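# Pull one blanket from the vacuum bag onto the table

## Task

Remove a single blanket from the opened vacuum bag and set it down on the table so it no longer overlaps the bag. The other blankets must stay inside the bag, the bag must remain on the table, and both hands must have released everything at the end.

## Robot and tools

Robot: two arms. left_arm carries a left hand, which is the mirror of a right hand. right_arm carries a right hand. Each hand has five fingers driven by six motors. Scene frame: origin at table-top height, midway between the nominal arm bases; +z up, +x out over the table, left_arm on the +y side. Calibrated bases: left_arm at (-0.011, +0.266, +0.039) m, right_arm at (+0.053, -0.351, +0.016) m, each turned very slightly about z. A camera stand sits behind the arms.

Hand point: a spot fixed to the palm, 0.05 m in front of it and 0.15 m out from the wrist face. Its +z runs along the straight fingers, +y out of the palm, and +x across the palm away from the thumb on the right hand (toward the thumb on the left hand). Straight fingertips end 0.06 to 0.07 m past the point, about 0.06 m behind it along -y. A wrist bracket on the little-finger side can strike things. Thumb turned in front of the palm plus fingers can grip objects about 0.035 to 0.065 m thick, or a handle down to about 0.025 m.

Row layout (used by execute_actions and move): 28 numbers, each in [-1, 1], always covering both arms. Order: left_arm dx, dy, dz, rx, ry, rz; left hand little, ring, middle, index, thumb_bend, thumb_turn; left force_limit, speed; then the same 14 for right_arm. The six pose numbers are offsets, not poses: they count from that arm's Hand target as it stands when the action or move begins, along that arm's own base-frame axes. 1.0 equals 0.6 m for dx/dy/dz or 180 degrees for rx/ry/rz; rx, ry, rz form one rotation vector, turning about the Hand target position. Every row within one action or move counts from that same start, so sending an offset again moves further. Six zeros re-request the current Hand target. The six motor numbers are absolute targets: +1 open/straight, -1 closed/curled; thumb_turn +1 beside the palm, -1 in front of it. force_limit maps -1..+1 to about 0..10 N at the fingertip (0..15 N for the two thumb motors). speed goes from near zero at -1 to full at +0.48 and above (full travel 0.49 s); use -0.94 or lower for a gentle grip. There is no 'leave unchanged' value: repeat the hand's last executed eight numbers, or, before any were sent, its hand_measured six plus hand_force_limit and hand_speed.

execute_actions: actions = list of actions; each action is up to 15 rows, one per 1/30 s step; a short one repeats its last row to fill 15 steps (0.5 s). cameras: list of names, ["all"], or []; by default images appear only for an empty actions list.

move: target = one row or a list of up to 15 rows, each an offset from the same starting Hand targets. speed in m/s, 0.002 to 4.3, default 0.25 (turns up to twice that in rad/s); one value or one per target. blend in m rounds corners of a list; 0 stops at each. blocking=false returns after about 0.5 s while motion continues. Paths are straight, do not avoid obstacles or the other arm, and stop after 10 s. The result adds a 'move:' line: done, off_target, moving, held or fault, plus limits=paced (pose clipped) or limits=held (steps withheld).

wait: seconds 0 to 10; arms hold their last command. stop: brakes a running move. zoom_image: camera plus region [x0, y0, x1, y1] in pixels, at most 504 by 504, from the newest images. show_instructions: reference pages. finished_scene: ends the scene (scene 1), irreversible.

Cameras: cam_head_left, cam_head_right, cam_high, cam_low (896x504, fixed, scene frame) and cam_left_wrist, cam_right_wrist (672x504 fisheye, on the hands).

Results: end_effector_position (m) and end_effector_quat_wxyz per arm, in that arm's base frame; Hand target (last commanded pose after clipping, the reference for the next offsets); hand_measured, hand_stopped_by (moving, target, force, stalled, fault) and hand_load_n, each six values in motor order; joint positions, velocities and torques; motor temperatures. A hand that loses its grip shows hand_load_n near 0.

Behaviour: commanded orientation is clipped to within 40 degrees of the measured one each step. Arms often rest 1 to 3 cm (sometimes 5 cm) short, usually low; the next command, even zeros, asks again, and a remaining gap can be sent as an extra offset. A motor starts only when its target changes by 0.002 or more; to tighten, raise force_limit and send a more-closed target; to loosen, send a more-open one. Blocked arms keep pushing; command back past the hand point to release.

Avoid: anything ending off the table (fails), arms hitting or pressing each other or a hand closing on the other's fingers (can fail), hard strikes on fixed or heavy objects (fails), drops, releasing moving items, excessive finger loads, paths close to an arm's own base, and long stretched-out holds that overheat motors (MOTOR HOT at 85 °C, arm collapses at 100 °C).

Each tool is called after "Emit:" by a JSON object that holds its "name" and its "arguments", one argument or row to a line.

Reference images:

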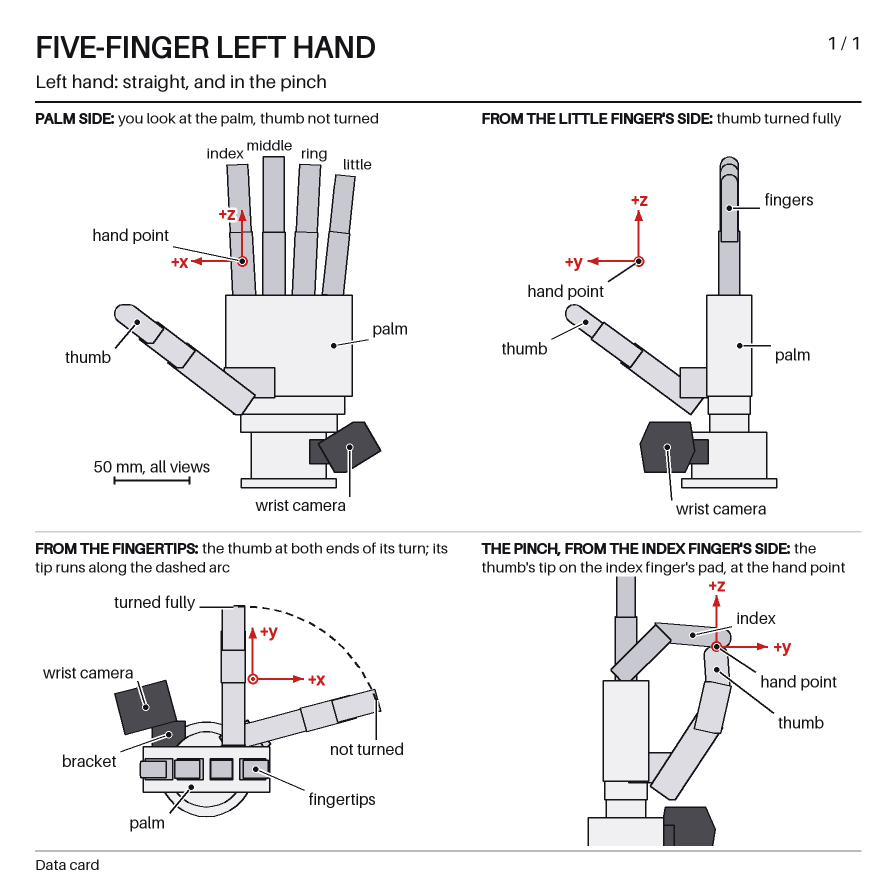

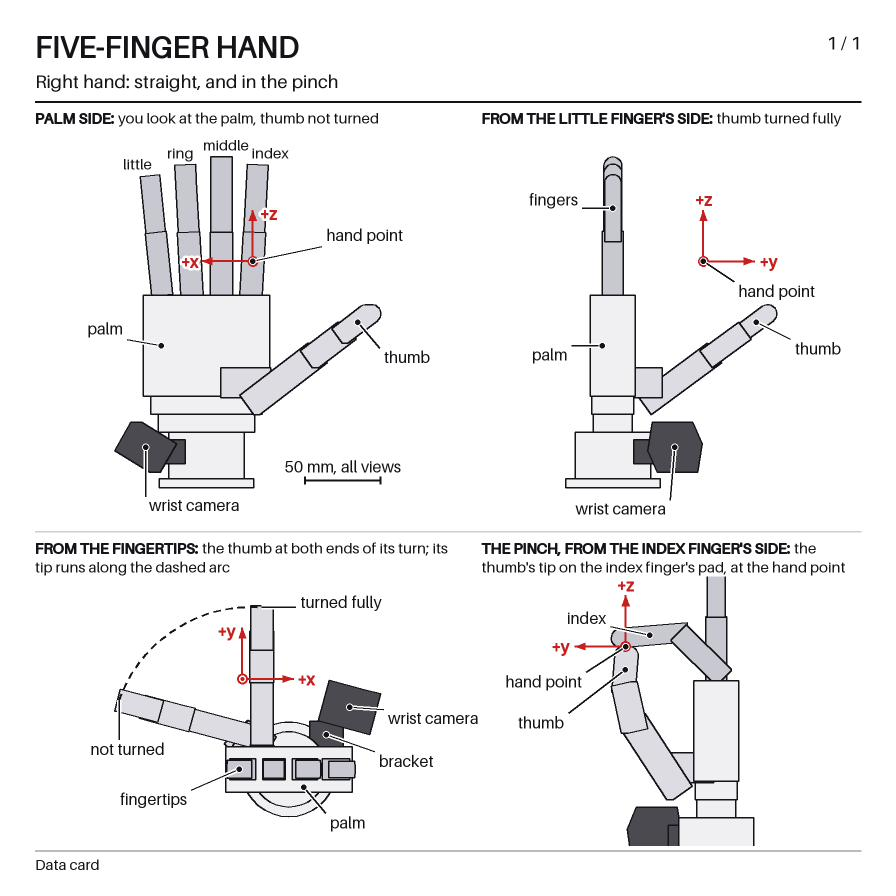

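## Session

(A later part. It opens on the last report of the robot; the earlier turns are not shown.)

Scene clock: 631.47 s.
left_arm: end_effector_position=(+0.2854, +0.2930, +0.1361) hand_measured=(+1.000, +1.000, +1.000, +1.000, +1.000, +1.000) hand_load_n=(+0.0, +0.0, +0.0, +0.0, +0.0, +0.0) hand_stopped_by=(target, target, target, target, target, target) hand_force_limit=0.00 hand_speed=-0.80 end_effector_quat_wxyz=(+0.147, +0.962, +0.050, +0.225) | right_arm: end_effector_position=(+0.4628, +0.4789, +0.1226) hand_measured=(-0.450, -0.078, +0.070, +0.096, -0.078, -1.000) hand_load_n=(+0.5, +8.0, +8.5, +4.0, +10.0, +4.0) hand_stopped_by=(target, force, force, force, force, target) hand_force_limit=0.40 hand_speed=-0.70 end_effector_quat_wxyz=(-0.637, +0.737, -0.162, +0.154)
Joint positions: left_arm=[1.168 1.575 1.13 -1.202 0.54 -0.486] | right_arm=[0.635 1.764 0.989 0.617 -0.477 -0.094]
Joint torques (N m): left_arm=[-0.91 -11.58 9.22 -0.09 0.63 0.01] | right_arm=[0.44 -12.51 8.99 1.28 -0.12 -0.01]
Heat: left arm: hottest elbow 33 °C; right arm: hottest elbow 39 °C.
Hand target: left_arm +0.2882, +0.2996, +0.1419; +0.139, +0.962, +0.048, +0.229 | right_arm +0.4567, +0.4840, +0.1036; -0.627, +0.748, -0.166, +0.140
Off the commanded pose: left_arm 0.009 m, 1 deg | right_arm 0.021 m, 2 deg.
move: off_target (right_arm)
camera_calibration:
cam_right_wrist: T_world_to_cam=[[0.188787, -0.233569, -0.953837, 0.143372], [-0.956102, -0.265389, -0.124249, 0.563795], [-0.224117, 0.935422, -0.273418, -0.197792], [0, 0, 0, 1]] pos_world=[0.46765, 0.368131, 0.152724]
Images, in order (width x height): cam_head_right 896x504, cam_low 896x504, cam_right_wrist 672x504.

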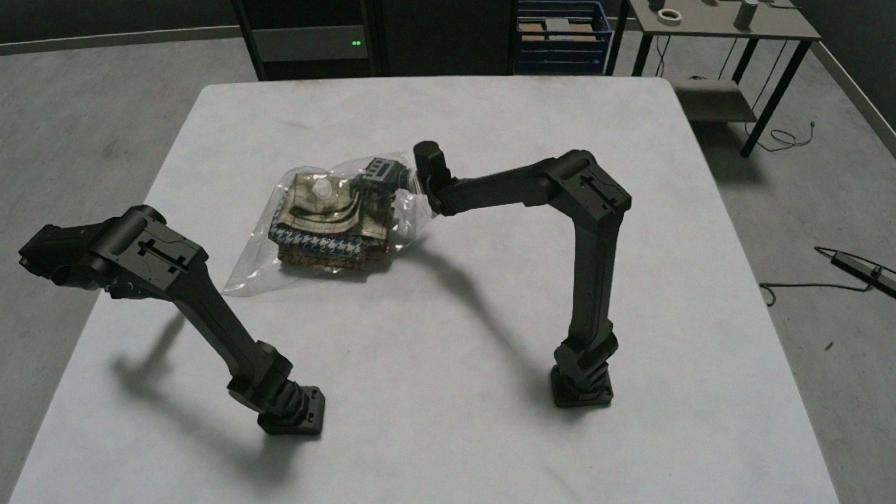

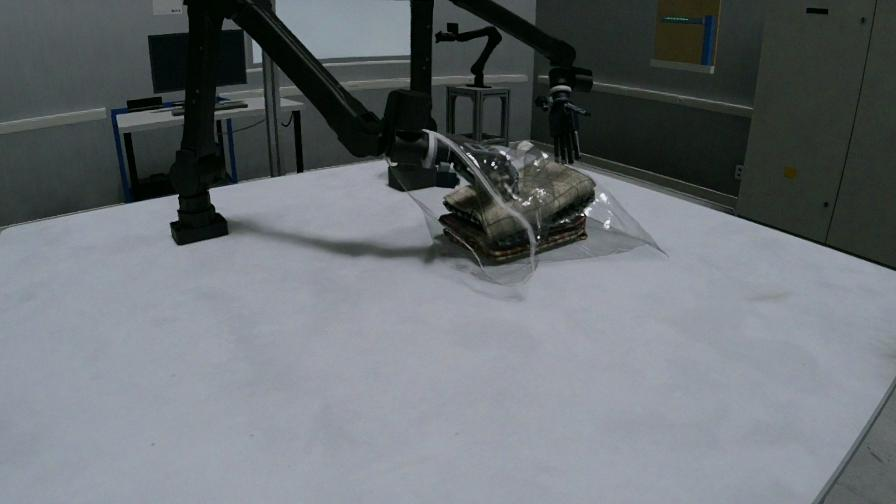

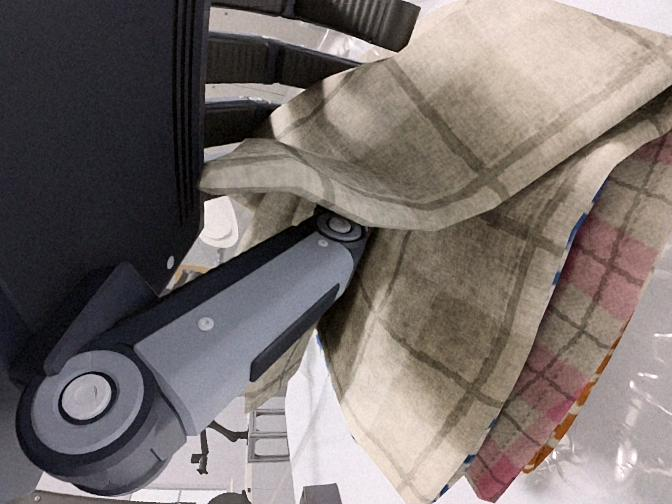

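Emit:
{"name": "move", "arguments": {
  "target": [
    [0,0,0,0,0,0,1,1,1,1,1,1,0,-0.8,0.0,0.0,0.05,0,0,0,-0.45,-0.45,-0.45,-0.45,-0.25,-1,0.4,-0.7],
    [0,0,0,0,0,0,1,1,1,1,1,1,0,-0.8,-0.02,-0.07,0.07,0,0,0,-0.45,-0.45,-0.45,-0.45,-0.25,-1,0.4,-0.7]
  ],
  "speed": 0.08,
  "blend": 0.01,
  "cameras": ["cam_right_wrist","cam_low","cam_head_right"]
}}

Emit:
{"name": "zoom_image", "arguments": {
  "camera": "cam_low",
  "region": [350, 130, 670, 310]
}}

Emit:
{"name": "zoom_image", "arguments": {
  "camera": "cam_head_right",
  "region": [200, 100, 480, 310]
}}

Scene clock: 644.30 s.
left_arm: end_effector_position=(+0.2854, +0.2930, +0.1361) hand_measured=(+1.000, +1.000, +1.000, +1.000, +1.000, +1.000) hand_load_n=(+0.0, +0.0, +0.0, +0.0, +0.0, +0.0) hand_stopped_by=(target, target, target, target, target, target) hand_force_limit=0.00 hand_speed=-0.80 end_effector_quat_wxyz=(+0.147, +0.962, +0.050, +0.225) | right_arm: end_effector_position=(+0.4424, +0.4503, +0.1370) hand_measured=(-0.450, -0.078, +0.070, +0.096, -0.078, -1.000) hand_load_n=(+0.0, +6.0, +4.5, +2.0, +8.5, +4.0) hand_stopped_by=(target, force, force, force, force, target) hand_force_limit=0.40 hand_speed=-0.70 end_effector_quat_wxyz=(-0.625, +0.751, -0.168, +0.132)
Joint positions: left_arm=[1.168 1.575 1.13 -1.202 0.54 -0.486] | right_arm=[0.605 1.662 0.934 0.514 -0.528 -0.096]
Joint torques (N m): left_arm=[-0.85 -11.63 9.22 -0.08 0.62 0] | right_arm=[-1.61 -15.38 8.14 1.74 -0.23 -0.09]
Heat: left arm: hottest elbow 33 °C; right arm: hottest elbow 39 °C.
Hand target: left_arm +0.2882, +0.2996, +0.1419; +0.139, +0.962, +0.048, +0.229 | right_arm +0.4447, +0.4420, +0.1458; -0.627, +0.748, -0.167, +0.140
Off the commanded pose: left_arm 0.009 m, 1 deg | right_arm 0.012 m, 1 deg.
move: off_target (right_arm)
camera_calibration:
cam_right_wrist: T_world_to_cam=[[0.147174, -0.254512, -0.955805, 0.182385], [-0.955199, -0.287435, -0.0705425, 0.540693], [-0.256778, 0.923366, -0.285412, -0.15012], [0, 0, 0, 1]] pos_world=[0.45108, 0.340449, 0.16962]
Images, in order (width x height): cam_head_right 896x504, cam_low 896x504, cam_right_wrist 672x504.

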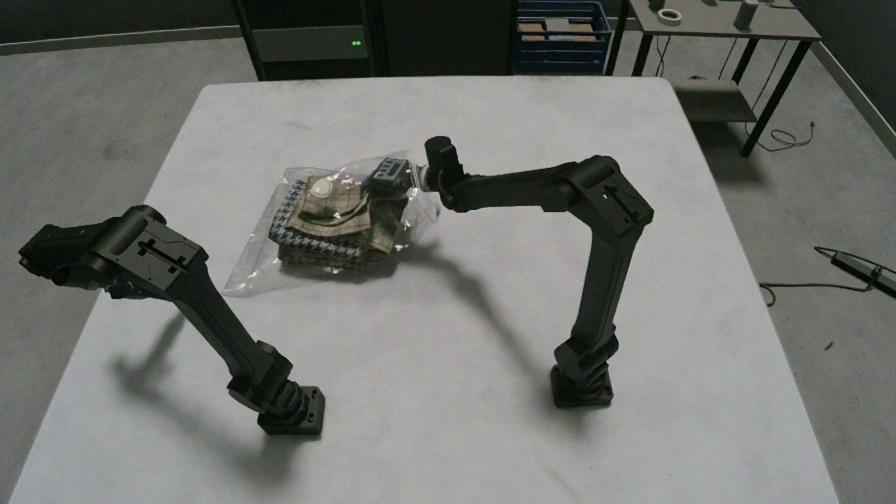

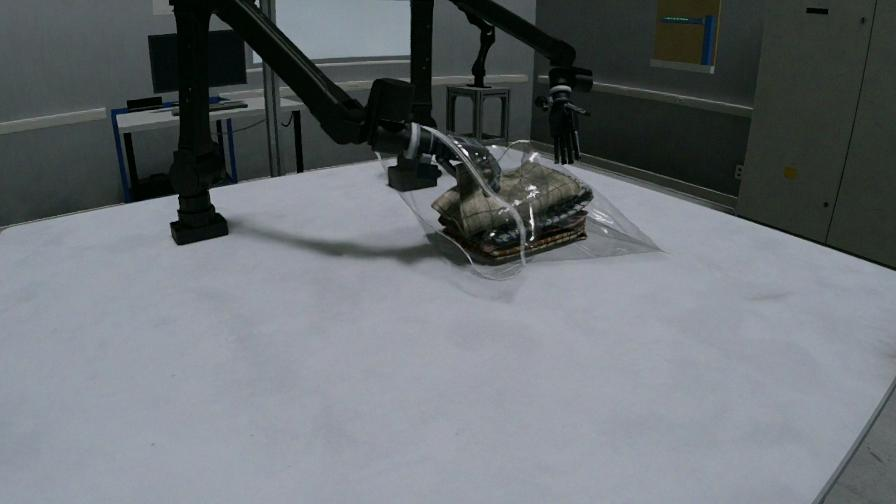

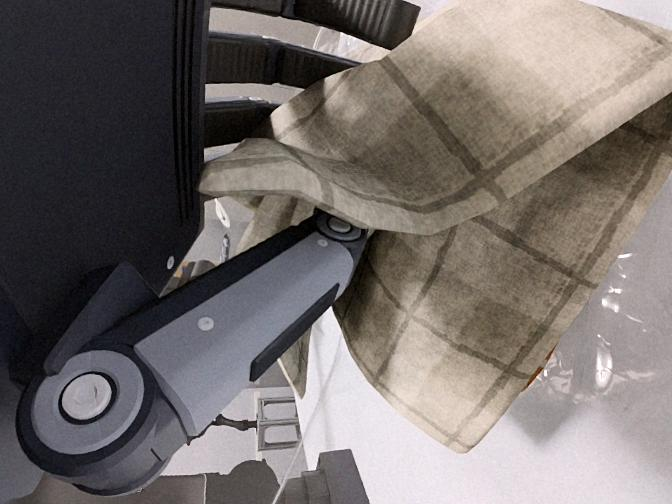

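Scaled by 1.575.

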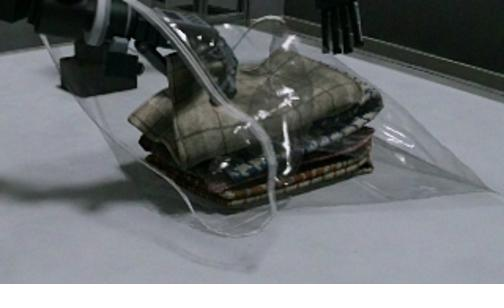

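Scaled by 1.800.

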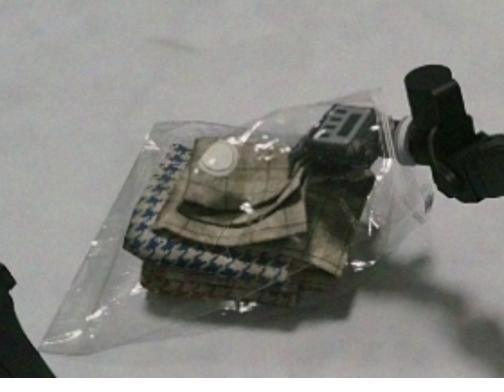

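Emit:
{"name": "move", "arguments": {
  "target": [0,0,0,0,0,0,1,1,1,1,1,1,0,-0.8,-0.05,-0.15,0.0,0,0,0,-0.45,-0.45,-0.45,-0.45,-0.25,-1,0.4,-0.7],
  "speed": 0.08,
  "cameras": ["cam_right_wrist","cam_low","cam_head_right"]
}}

Emit:
{"name": "zoom_image", "arguments": {
  "camera": "cam_low",
  "region": [350, 130, 670, 310]
}}

Emit:
{"name": "zoom_image", "arguments": {
  "camera": "cam_head_right",
  "region": [200, 100, 480, 310]
}}

Scene clock: 648.57 s.
left_arm: end_effector_position=(+0.2854, +0.2930, +0.1361) hand_measured=(+1.000, +1.000, +1.000, +1.000, +1.000, +1.000) hand_load_n=(+0.0, +0.0, +0.0, +0.0, +0.0, +0.0) hand_stopped_by=(target, target, target, target, target, target) hand_force_limit=0.00 hand_speed=-0.80 end_effector_quat_wxyz=(+0.147, +0.962, +0.050, +0.225) | right_arm: end_effector_position=(+0.4122, +0.3588, +0.1368) hand_measured=(-0.450, -0.078, +0.070, +0.096, -0.078, -1.000) hand_load_n=(+0.0, +5.5, +4.5, +1.5, +8.0, +4.0) hand_stopped_by=(target, force, force, force, force, target) hand_force_limit=0.40 hand_speed=-0.70 end_effector_quat_wxyz=(-0.623, +0.752, -0.171, +0.128)
Joint positions: left_arm=[1.168 1.575 1.13 -1.202 0.54 -0.486] | right_arm=[0.462 1.496 0.736 0.514 -0.669 -0.133]
Joint torques (N m): left_arm=[-0.91 -11.58 9.24 -0.08 0.62 0.01] | right_arm=[-1.61 -12.4 8.24 2.11 -0.26 -0.12]
Heat: left arm: hottest elbow 33 °C; right arm: hottest elbow 38 °C.
Hand target: left_arm +0.2882, +0.2996, +0.1419; +0.139, +0.962, +0.048, +0.229 | right_arm +0.4146, +0.3521, +0.1457; -0.627, +0.748, -0.166, +0.140
Off the commanded pose: left_arm 0.009 m, 1 deg | right_arm 0.012 m, 2 deg.
move: off_target (right_arm)
camera_calibration:
cam_right_wrist: T_world_to_cam=[[0.138074, -0.257878, -0.956261, 0.168352], [-0.955664, -0.288228, -0.0602605, 0.484618], [-0.260081, 0.922184, -0.286241, -0.0715219], [0, 0, 0, 1]] pos_world=[0.421286, 0.249051, 0.169719]
Images, in order (width x height): cam_head_right 896x504, cam_low 896x504, cam_right_wrist 672x504.

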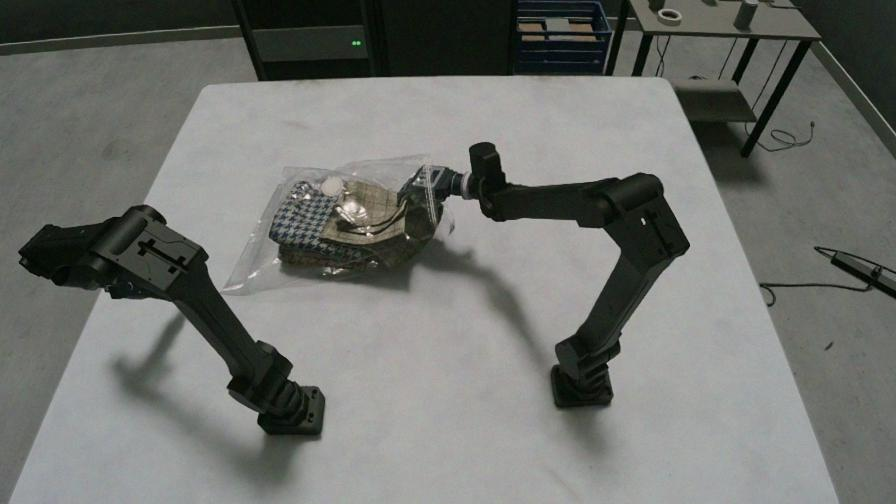

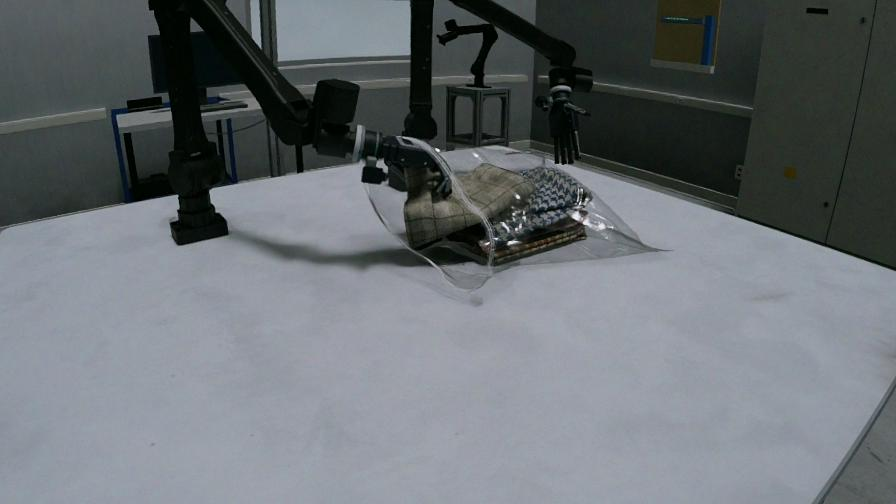

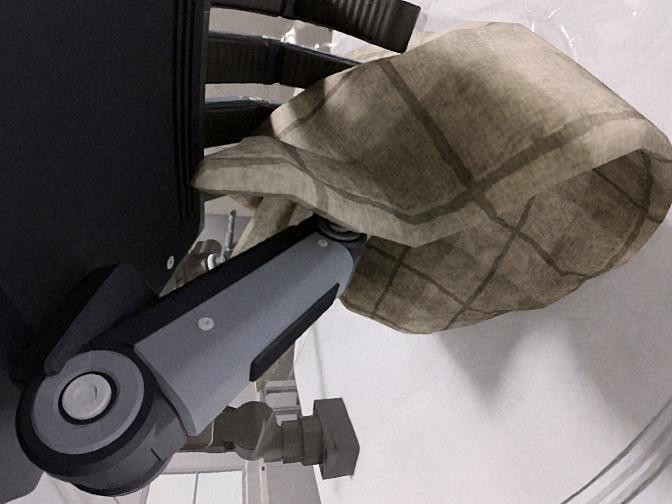

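Scaled by 1.575.

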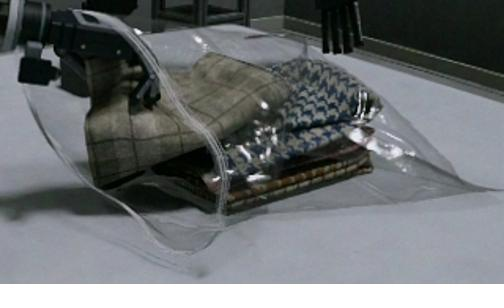

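Scaled by 1.800.

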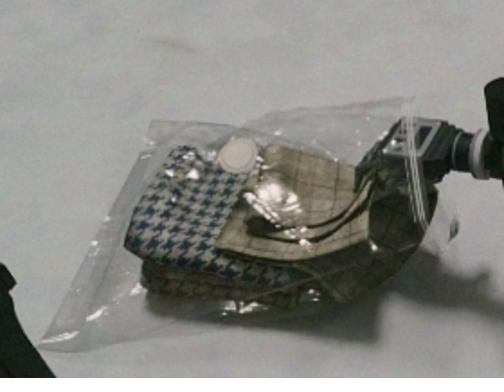

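Emit:
{"name": "move", "arguments": {
  "target": [0,0,0,0,0,0,1,1,1,1,1,1,0,-0.8,-0.05,-0.21,0.0,0,0,-0.03,-0.45,-0.45,-0.45,-0.45,-0.25,-1,0.4,-0.7],
  "speed": 0.08,
  "cameras": ["cam_right_wrist","cam_low","cam_head_right"]
}}

Emit:
{"name": "zoom_image", "arguments": {
  "camera": "cam_low",
  "region": [350, 130, 670, 310]
}}

Emit:
{"name": "zoom_image", "arguments": {
  "camera": "cam_head_right",
  "region": [200, 100, 480, 310]
}}

Scene clock: 653.93 s.
left_arm: end_effector_position=(+0.2854, +0.2930, +0.1361) hand_measured=(+1.000, +1.000, +1.000, +1.000, +1.000, +1.000) hand_load_n=(+0.0, +0.0, +0.0, +0.0, +0.0, +0.0) hand_stopped_by=(target, target, target, target, target, target) hand_force_limit=0.00 hand_speed=-0.80 end_effector_quat_wxyz=(+0.147, +0.962, +0.050, +0.225) | right_arm: end_effector_position=(+0.3846, +0.2311, +0.1403) hand_measured=(-0.450, -0.078, +0.070, +0.096, -0.078, -1.000) hand_load_n=(+0.0, +5.0, +5.0, +1.0, +8.0, +4.0) hand_stopped_by=(target, force, force, force, force, target) hand_force_limit=0.40 hand_speed=-0.70 end_effector_quat_wxyz=(-0.619, +0.741, -0.204, +0.160)
Joint positions: left_arm=[1.168 1.575 1.13 -1.202 0.54 -0.486] | right_arm=[0.183 1.269 0.53 0.459 -0.845 -0.196]
Joint torques (N m): left_arm=[-0.91 -11.58 9.22 -0.09 0.62 0.01] | right_arm=[-1.73 -8.76 8.34 1.66 -0.36 -0.09]
Heat: left arm: hottest elbow 33 °C; right arm: hottest elbow 38 °C.
Hand target: left_arm +0.2882, +0.2996, +0.1419; +0.139, +0.962, +0.048, +0.229 | right_arm +0.3846, +0.2261, +0.1457; -0.620, +0.740, -0.202, +0.169
Off the commanded pose: left_arm 0.009 m, 1 deg | right_arm 0.007 m, 1 deg.
move: done
camera_calibration:
cam_right_wrist: T_world_to_cam=[[0.120318, -0.266376, -0.95633, 0.15142], [-0.978379, -0.195056, -0.0687615, 0.41008], [-0.168222, 0.943926, -0.284086, -0.000653225], [0, 0, 0, 1]] pos_world=[0.382885, 0.12094, 0.17282]
Images, in order (width x height): cam_head_right 896x504, cam_low 896x504, cam_right_wrist 672x504.

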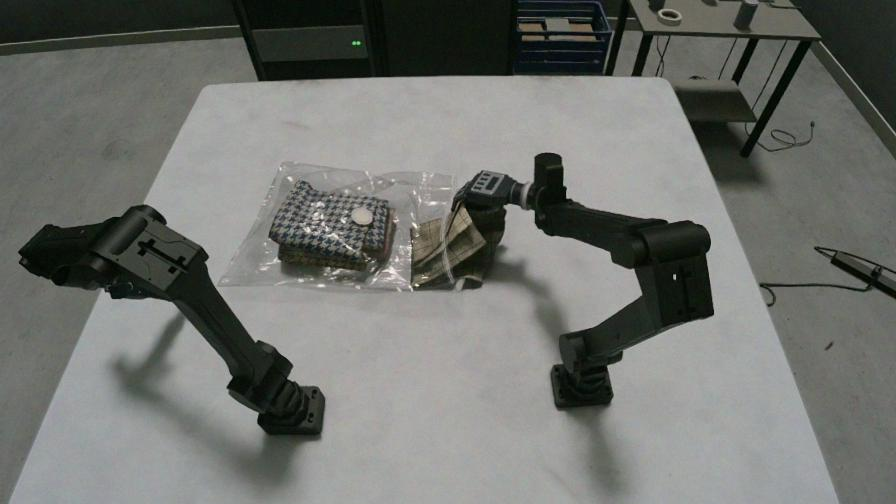

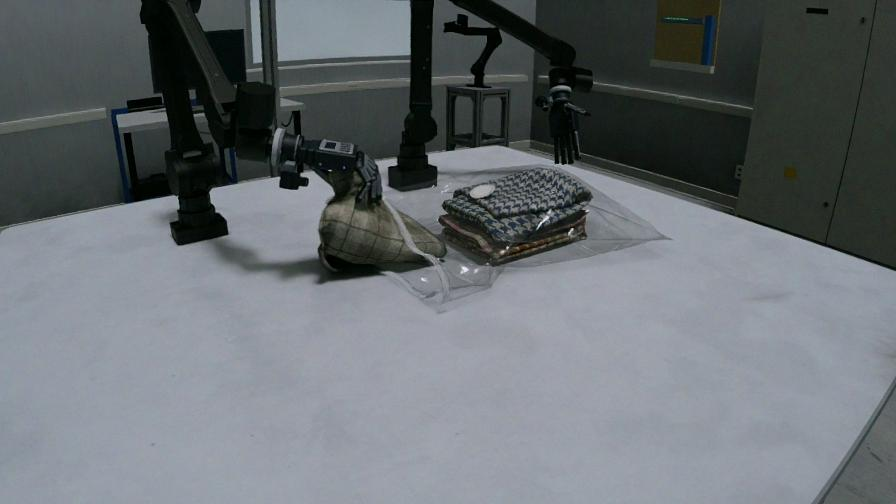

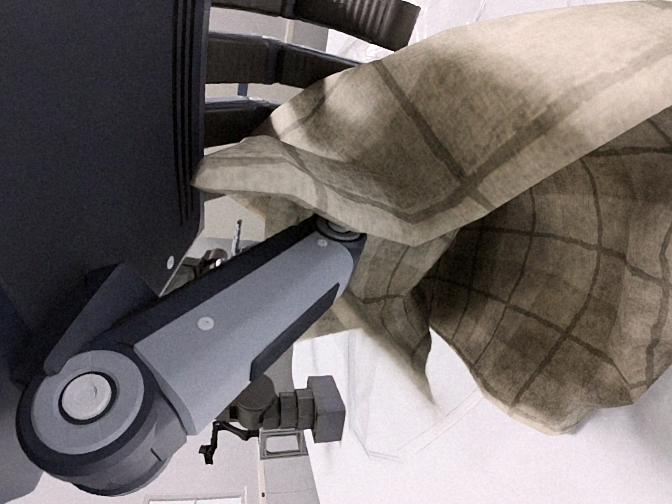

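Scaled by 1.575.

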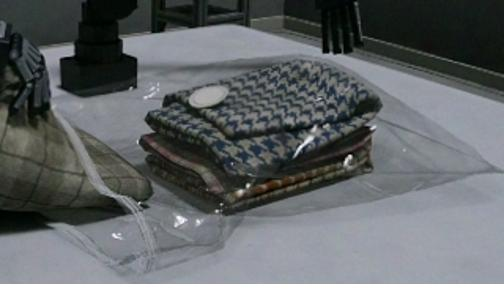

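Scaled by 1.800.

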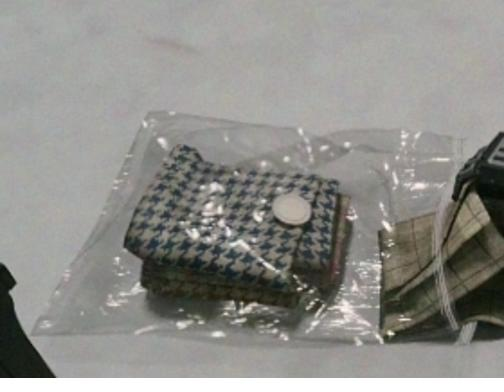

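Emit:
{"name": "move", "arguments": {
  "target": [0,0,0,0,0,0,1,1,1,1,1,1,0,-0.8,0.05,-0.25,0.0,0,0,-0.09,-0.45,-0.45,-0.45,-0.45,-0.25,-1,0.4,-0.7],
  "speed": 0.08,
  "cameras": ["cam_right_wrist","cam_low","cam_head_right","cam_high"]
}}

Emit:
{"name": "zoom_image", "arguments": {
  "camera": "cam_head_right",
  "region": [200, 100, 620, 330]
}}

Scene clock: 660.17 s.
left_arm: end_effector_position=(+0.2854, +0.2930, +0.1361) hand_measured=(+1.000, +1.000, +1.000, +1.000, +1.000, +1.000) hand_load_n=(+0.0, +0.0, +0.0, +0.0, +0.0, +0.0) hand_stopped_by=(target, target, target, target, target, target) hand_force_limit=0.00 hand_speed=-0.80 end_effector_quat_wxyz=(+0.147, +0.962, +0.050, +0.225) | right_arm: end_effector_position=(+0.4130, +0.0814, +0.1394) hand_measured=(-0.450, -0.078, +0.070, +0.096, -0.078, -1.000) hand_load_n=(+0.0, +5.0, +5.0, +1.0, +7.5, +4.0) hand_stopped_by=(target, force, force, force, force, target) hand_force_limit=0.40 hand_speed=-0.70 end_effector_quat_wxyz=(-0.591, +0.705, -0.308, +0.244)
Joint positions: left_arm=[1.168 1.575 1.13 -1.202 0.54 -0.486] | right_arm=[-0.213 1.221 0.499 0.398 -0.955 -0.246]
Joint torques (N m): left_arm=[-0.91 -11.58 9.24 -0.1 0.62 0.01] | right_arm=[-1.79 -7.47 9.07 1.62 -0.38 -0.11]
Heat: left arm: hottest elbow 33 °C; right arm: hottest elbow 38 °C.
Hand target: left_arm +0.2882, +0.2996, +0.1419; +0.139, +0.962, +0.048, +0.229 | right_arm +0.4146, +0.0761, +0.1457; -0.590, +0.704, -0.304, +0.255
Off the commanded pose: left_arm 0.009 m, 1 deg | right_arm 0.008 m, 1 deg.
move: done
camera_calibration:
cam_right_wrist: T_world_to_cam=[[0.0374494, -0.285801, -0.957557, 0.143219], [-0.99426, 0.0854458, -0.0643877, 0.39171], [0.100221, 0.954472, -0.280961, 0.0329499], [0, 0, 0, 1]] pos_world=[0.380796, -0.0239875, 0.17162]
Images, in order (width x height): cam_head_right 896x504, cam_high 896x504, cam_low 896x504, cam_right_wrist 672x504.

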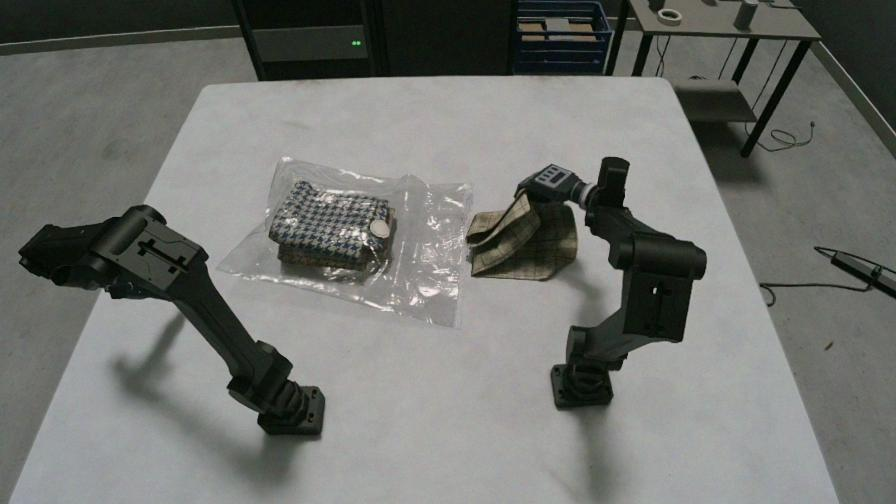

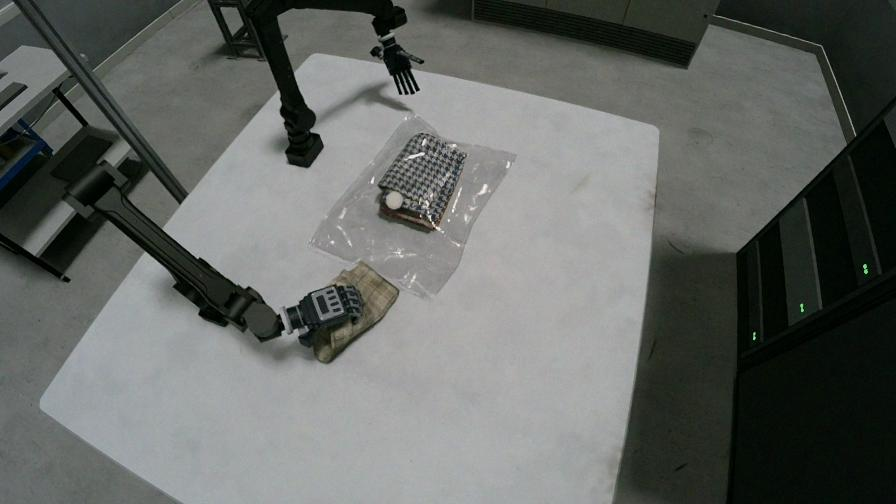

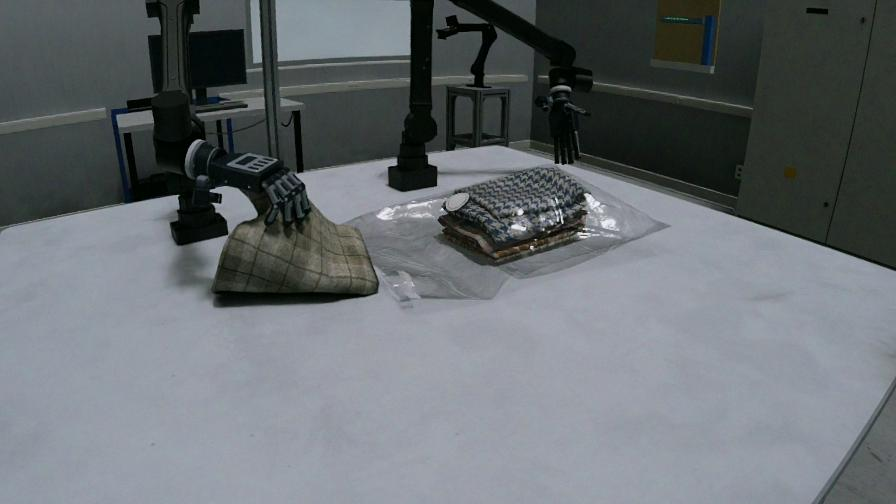

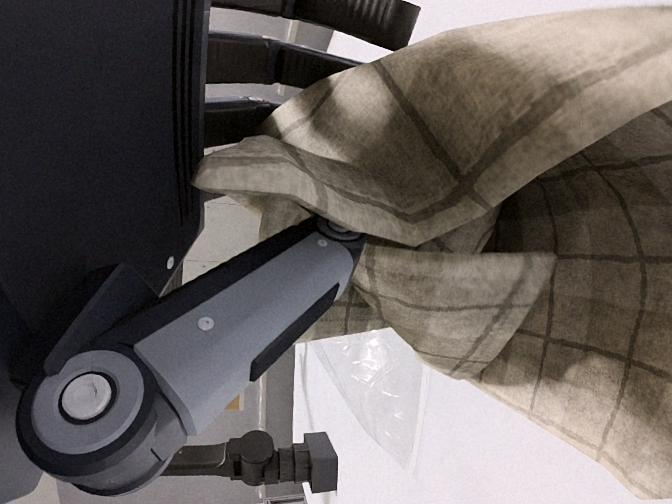

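Scaled by 1.200.

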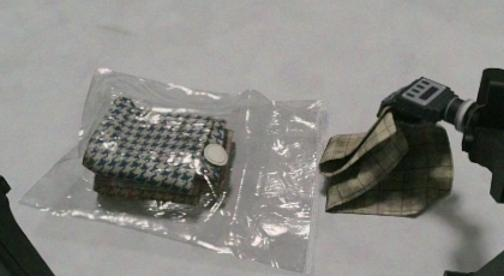

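Emit:
{"name": "move", "arguments": {
  "target": [
    [0,0,0,0,0,0,1,1,1,1,1,1,0,-0.8,0.05,-0.27,0.0,0,0,-0.12,-0.45,-0.45,-0.45,-0.45,-0.25,-1,0.4,-0.7],
    [0,0,0,0,0,0,1,1,1,1,1,1,0,-0.8,0.05,-0.27,-0.08,0,0,-0.12,-0.45,-0.45,-0.45,-0.45,-0.25,-1,0.4,-0.7]
  ],
  "speed": 0.08,
  "blend": 0.02,
  "cameras": ["cam_right_wrist","cam_low","cam_head_right","cam_high"]
}}

Emit:
{"name": "zoom_image", "arguments": {
  "camera": "cam_head_right",
  "region": [200, 100, 700, 330]
}}

Scene clock: 667.90 s.
left_arm: end_effector_position=(+0.2854, +0.2930, +0.1361) hand_measured=(+1.000, +1.000, +1.000, +1.000, +1.000, +1.000) hand_load_n=(+0.0, +0.0, +0.0, +0.0, +0.0, +0.0) hand_stopped_by=(target, target, target, target, target, target) hand_force_limit=0.00 hand_speed=-0.80 end_effector_quat_wxyz=(+0.147, +0.962, +0.050, +0.225) | right_arm: end_effector_position=(+0.4377, -0.0761, +0.0922) hand_measured=(-0.450, -0.078, +0.070, +0.096, -0.078, -1.000) hand_load_n=(+0.0, +5.0, +5.0, +0.5, +7.5, +4.0) hand_stopped_by=(target, force, force, force, force, target) hand_force_limit=0.40 hand_speed=-0.70 end_effector_quat_wxyz=(-0.532, +0.639, -0.432, +0.349)
Joint positions: left_arm=[1.168 1.575 1.13 -1.202 0.54 -0.486] | right_arm=[-0.549 1.42 0.499 0.601 -0.92 -0.244]
Joint torques (N m): left_arm=[-0.91 -11.58 9.22 -0.09 0.62 0.01] | right_arm=[-1.73 -7.06 8.91 2.69 -0.18 0.11]
Heat: left arm: hottest elbow 33 °C; right arm: hottest elbow 38 °C.
Hand target: left_arm +0.2882, +0.2996, +0.1419; +0.139, +0.962, +0.048, +0.229 | right_arm +0.4446, -0.0858, +0.0977; -0.531, +0.634, -0.430, +0.361
Off the commanded pose: left_arm 0.009 m, 1 deg | right_arm 0.013 m, 1 deg.
move: off_target (right_arm)
camera_calibration:
cam_right_wrist: T_world_to_cam=[[-0.0709929, -0.289666, -0.954491, 0.0990065], [-0.896573, 0.437919, -0.0662133, 0.410895], [0.43717, 0.85107, -0.290796, 0.0131088], [0, 0, 0, 1]] pos_world=[0.369696, -0.162417, 0.12552]
Images, in order (width x height): cam_head_right 896x504, cam_high 896x504, cam_low 896x504, cam_right_wrist 672x504.

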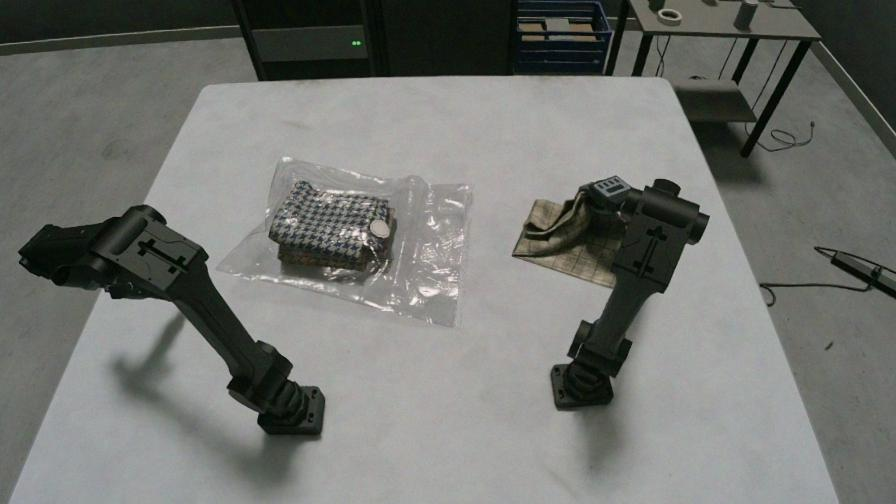

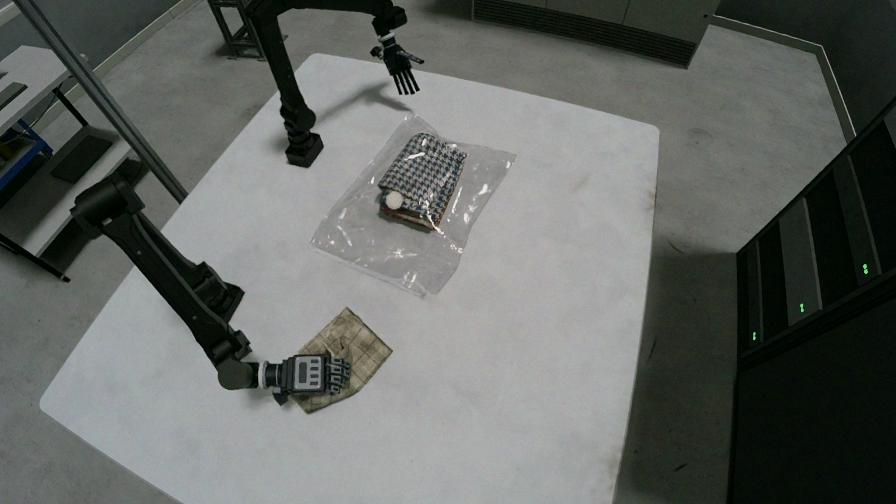

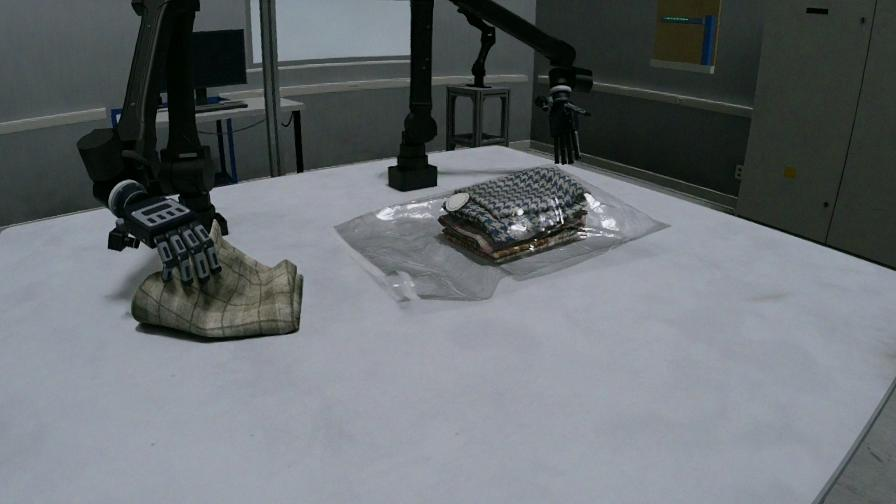

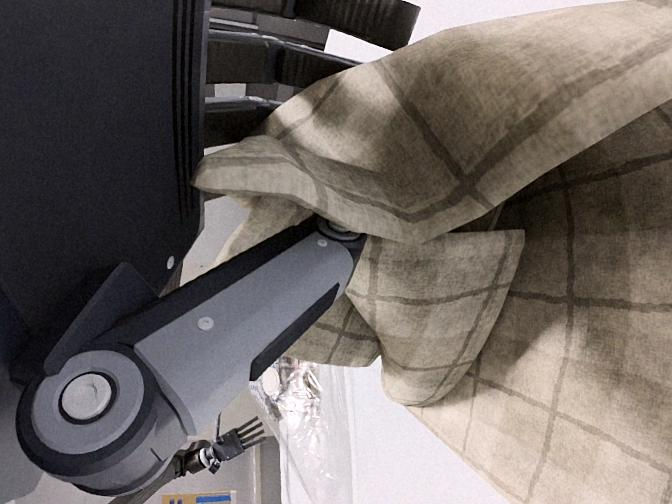

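Scaled by 1.008.

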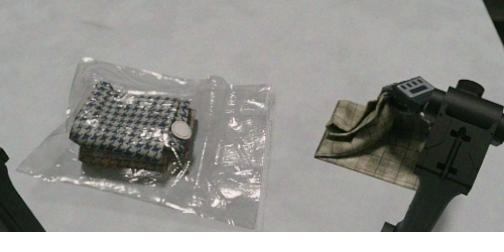

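Emit:
{"name": "move", "arguments": {
  "target": [0,0,0,0,0,0,1,1,1,1,1,1,0,-0.8,0.0,0.0,-0.085,0,0,0,-0.45,-0.45,-0.45,-0.45,-0.25,-1,0.4,-0.7],
  "speed": 0.06,
  "cameras": ["cam_right_wrist","cam_low","cam_head_right"]
}}

Scene clock: 671.23 s.
left_arm: end_effector_position=(+0.2854, +0.2930, +0.1361) hand_measured=(+1.000, +1.000, +1.000, +1.000, +1.000, +1.000) hand_load_n=(+0.0, +0.0, +0.0, +0.0, +0.0, +0.0) hand_stopped_by=(target, target, target, target, target, target) hand_force_limit=0.00 hand_speed=-0.80 end_effector_quat_wxyz=(+0.147, +0.962, +0.050, +0.225) | right_arm: end_effector_position=(+0.4509, -0.0843, +0.0570) hand_measured=(-0.450, -0.078, +0.070, +0.096, -0.078, -1.000) hand_load_n=(+0.0, +5.5, +4.5, +1.0, +7.0, +4.0) hand_stopped_by=(target, force, force, force, force, target) hand_force_limit=0.40 hand_speed=-0.70 end_effector_quat_wxyz=(-0.533, +0.638, -0.418, +0.367)
Joint positions: left_arm=[1.168 1.575 1.13 -1.202 0.54 -0.486] | right_arm=[-0.549 1.591 0.499 0.819 -0.919 -0.242]
Joint torques (N m): left_arm=[-0.91 -11.58 9.22 -0.08 0.62 0.01] | right_arm=[-1.55 -7.59 4.94 2.33 -0.13 0.04]
Heat: left arm: hottest elbow 33 °C; right arm: hottest elbow 37 °C.
Hand target: left_arm +0.2882, +0.2996, +0.1419; +0.139, +0.962, +0.048, +0.229 | right_arm +0.4446, -0.0859, +0.0467; -0.531, +0.634, -0.430, +0.361
Off the commanded pose: left_arm 0.009 m, 1 deg | right_arm 0.012 m, 2 deg.
move: off_target (right_arm)
camera_calibration:
cam_right_wrist: T_world_to_cam=[[-0.0345462, -0.310556, -0.949927, 0.0454853], [-0.89264, 0.437038, -0.110417, 0.424612], [0.449445, 0.844128, -0.292313, -0.00194622], [0, 0, 0, 1]] pos_world=[0.381472, -0.169803, 0.089523]
Images, in order (width x height): cam_head_right 896x504, cam_low 896x504, cam_right_wrist 672x504.

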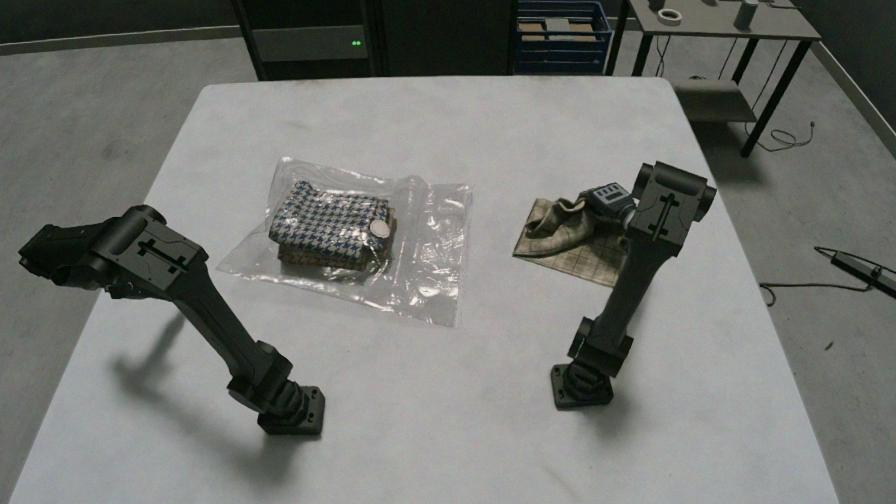

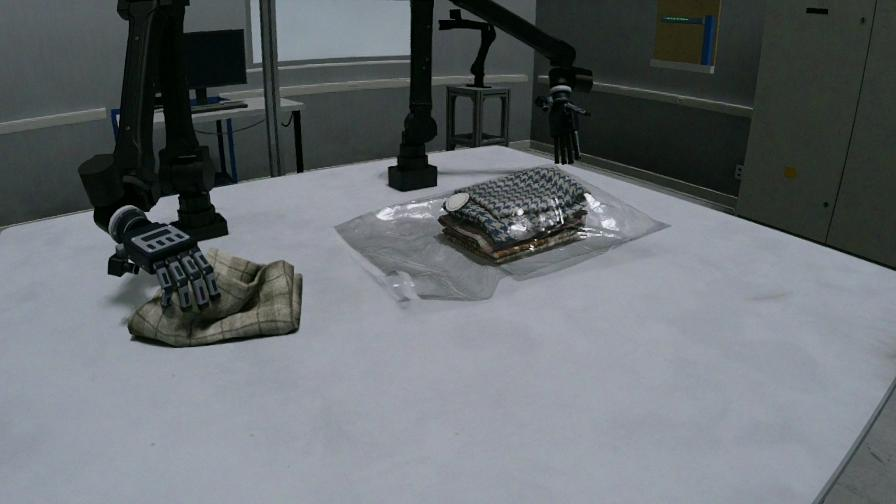

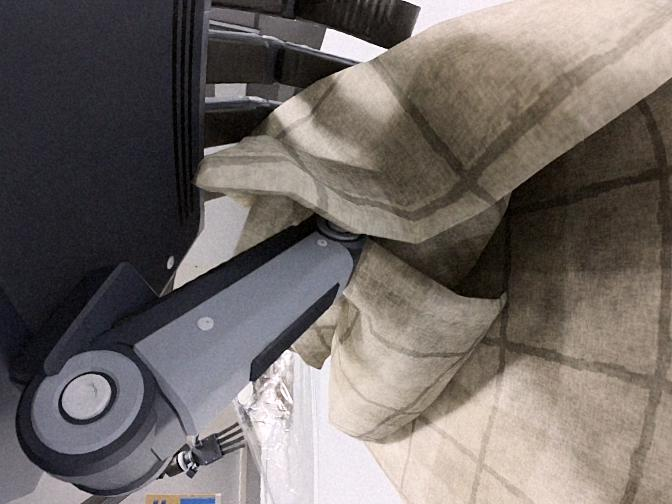

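Emit:
{"name": "move", "arguments": {
  "target": [0,0,0,0,0,0,1,1,1,1,1,1,0,-0.8,0.0,0.0,0.0,0,0,0,1,1,1,1,0.0,-1,0.4,-0.4],
  "speed": 0.06,
  "cameras": ["cam_right_wrist","cam_low"]
}}

Scene clock: 675.30 s.
left_arm: end_effector_position=(+0.2854, +0.2930, +0.1361) hand_measured=(+1.000, +1.000, +1.000, +1.000, +1.000, +1.000) hand_load_n=(+0.0, +0.0, +0.0, +0.0, +0.0, +0.0) hand_stopped_by=(target, target, target, target, target, target) hand_force_limit=0.00 hand_speed=-0.80 end_effector_quat_wxyz=(+0.147, +0.962, +0.050, +0.225) | right_arm: end_effector_position=(+0.4483, -0.0830, +0.0527) hand_measured=(+1.000, +1.000, +1.000, +1.000, +0.000, -1.000) hand_load_n=(+0.0, +0.0, +0.0, +0.0, +0.0, +0.0) hand_stopped_by=(target, target, target, target, target, target) hand_force_limit=0.40 hand_speed=-0.40 end_effector_quat_wxyz=(-0.532, +0.638, -0.422, +0.363)
Joint positions: left_arm=[1.168 1.575 1.13 -1.202 0.54 -0.486] | right_arm=[-0.549 1.597 0.493 0.82 -0.918 -0.241]
Joint torques (N m): left_arm=[-0.91 -11.63 9.22 -0.1 0.62 0.01] | right_arm=[-1.67 -8.06 5.38 2.41 -0.2 0.05]
Heat: left arm: hottest elbow 33 °C; right arm: hottest elbow 37 °C.
Hand target: left_arm +0.2882, +0.2996, +0.1419; +0.139, +0.962, +0.048, +0.229 | right_arm +0.4447, -0.0860, +0.0468; -0.531, +0.634, -0.430, +0.361
Off the commanded pose: left_arm 0.009 m, 1 deg | right_arm 0.008 m, 1 deg.
move: done
camera_calibration:
cam_right_wrist: T_world_to_cam=[[-0.0445846, -0.304772, -0.951381, 0.0467836], [-0.892989, 0.439097, -0.0988152, 0.420988], [0.447865, 0.845167, -0.291735, -0.00235406], [0, 0, 0, 1]] pos_world=[0.379078, -0.168607, 0.0854223]
Images, in order (width x height): cam_low 896x504, cam_right_wrist 672x504.

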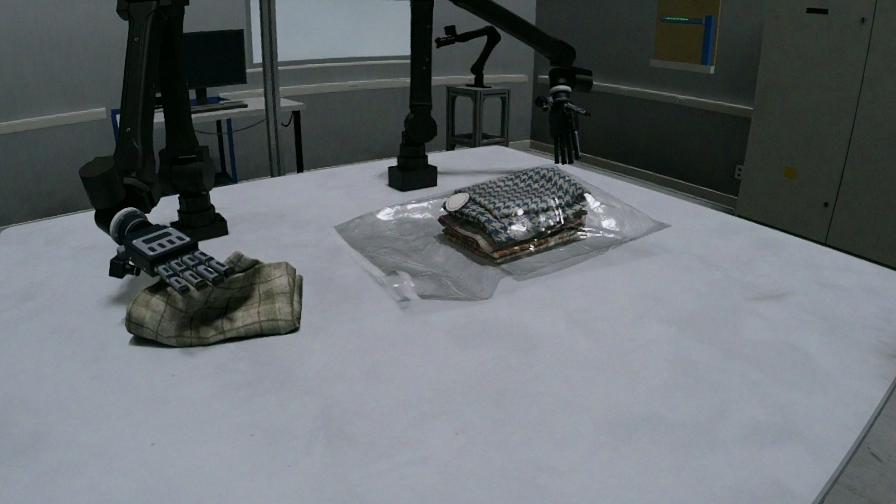

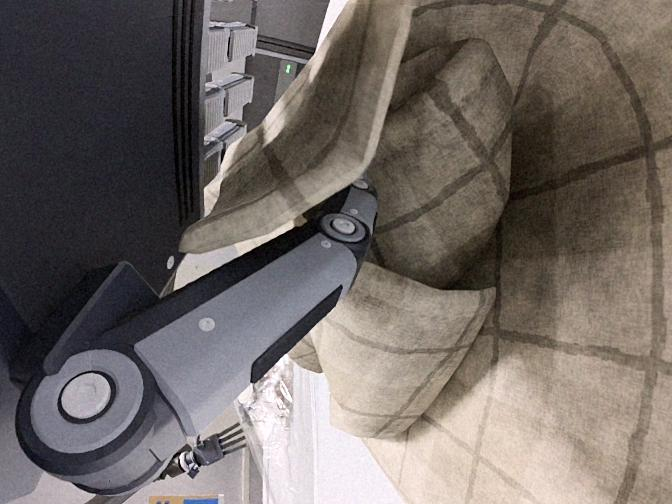

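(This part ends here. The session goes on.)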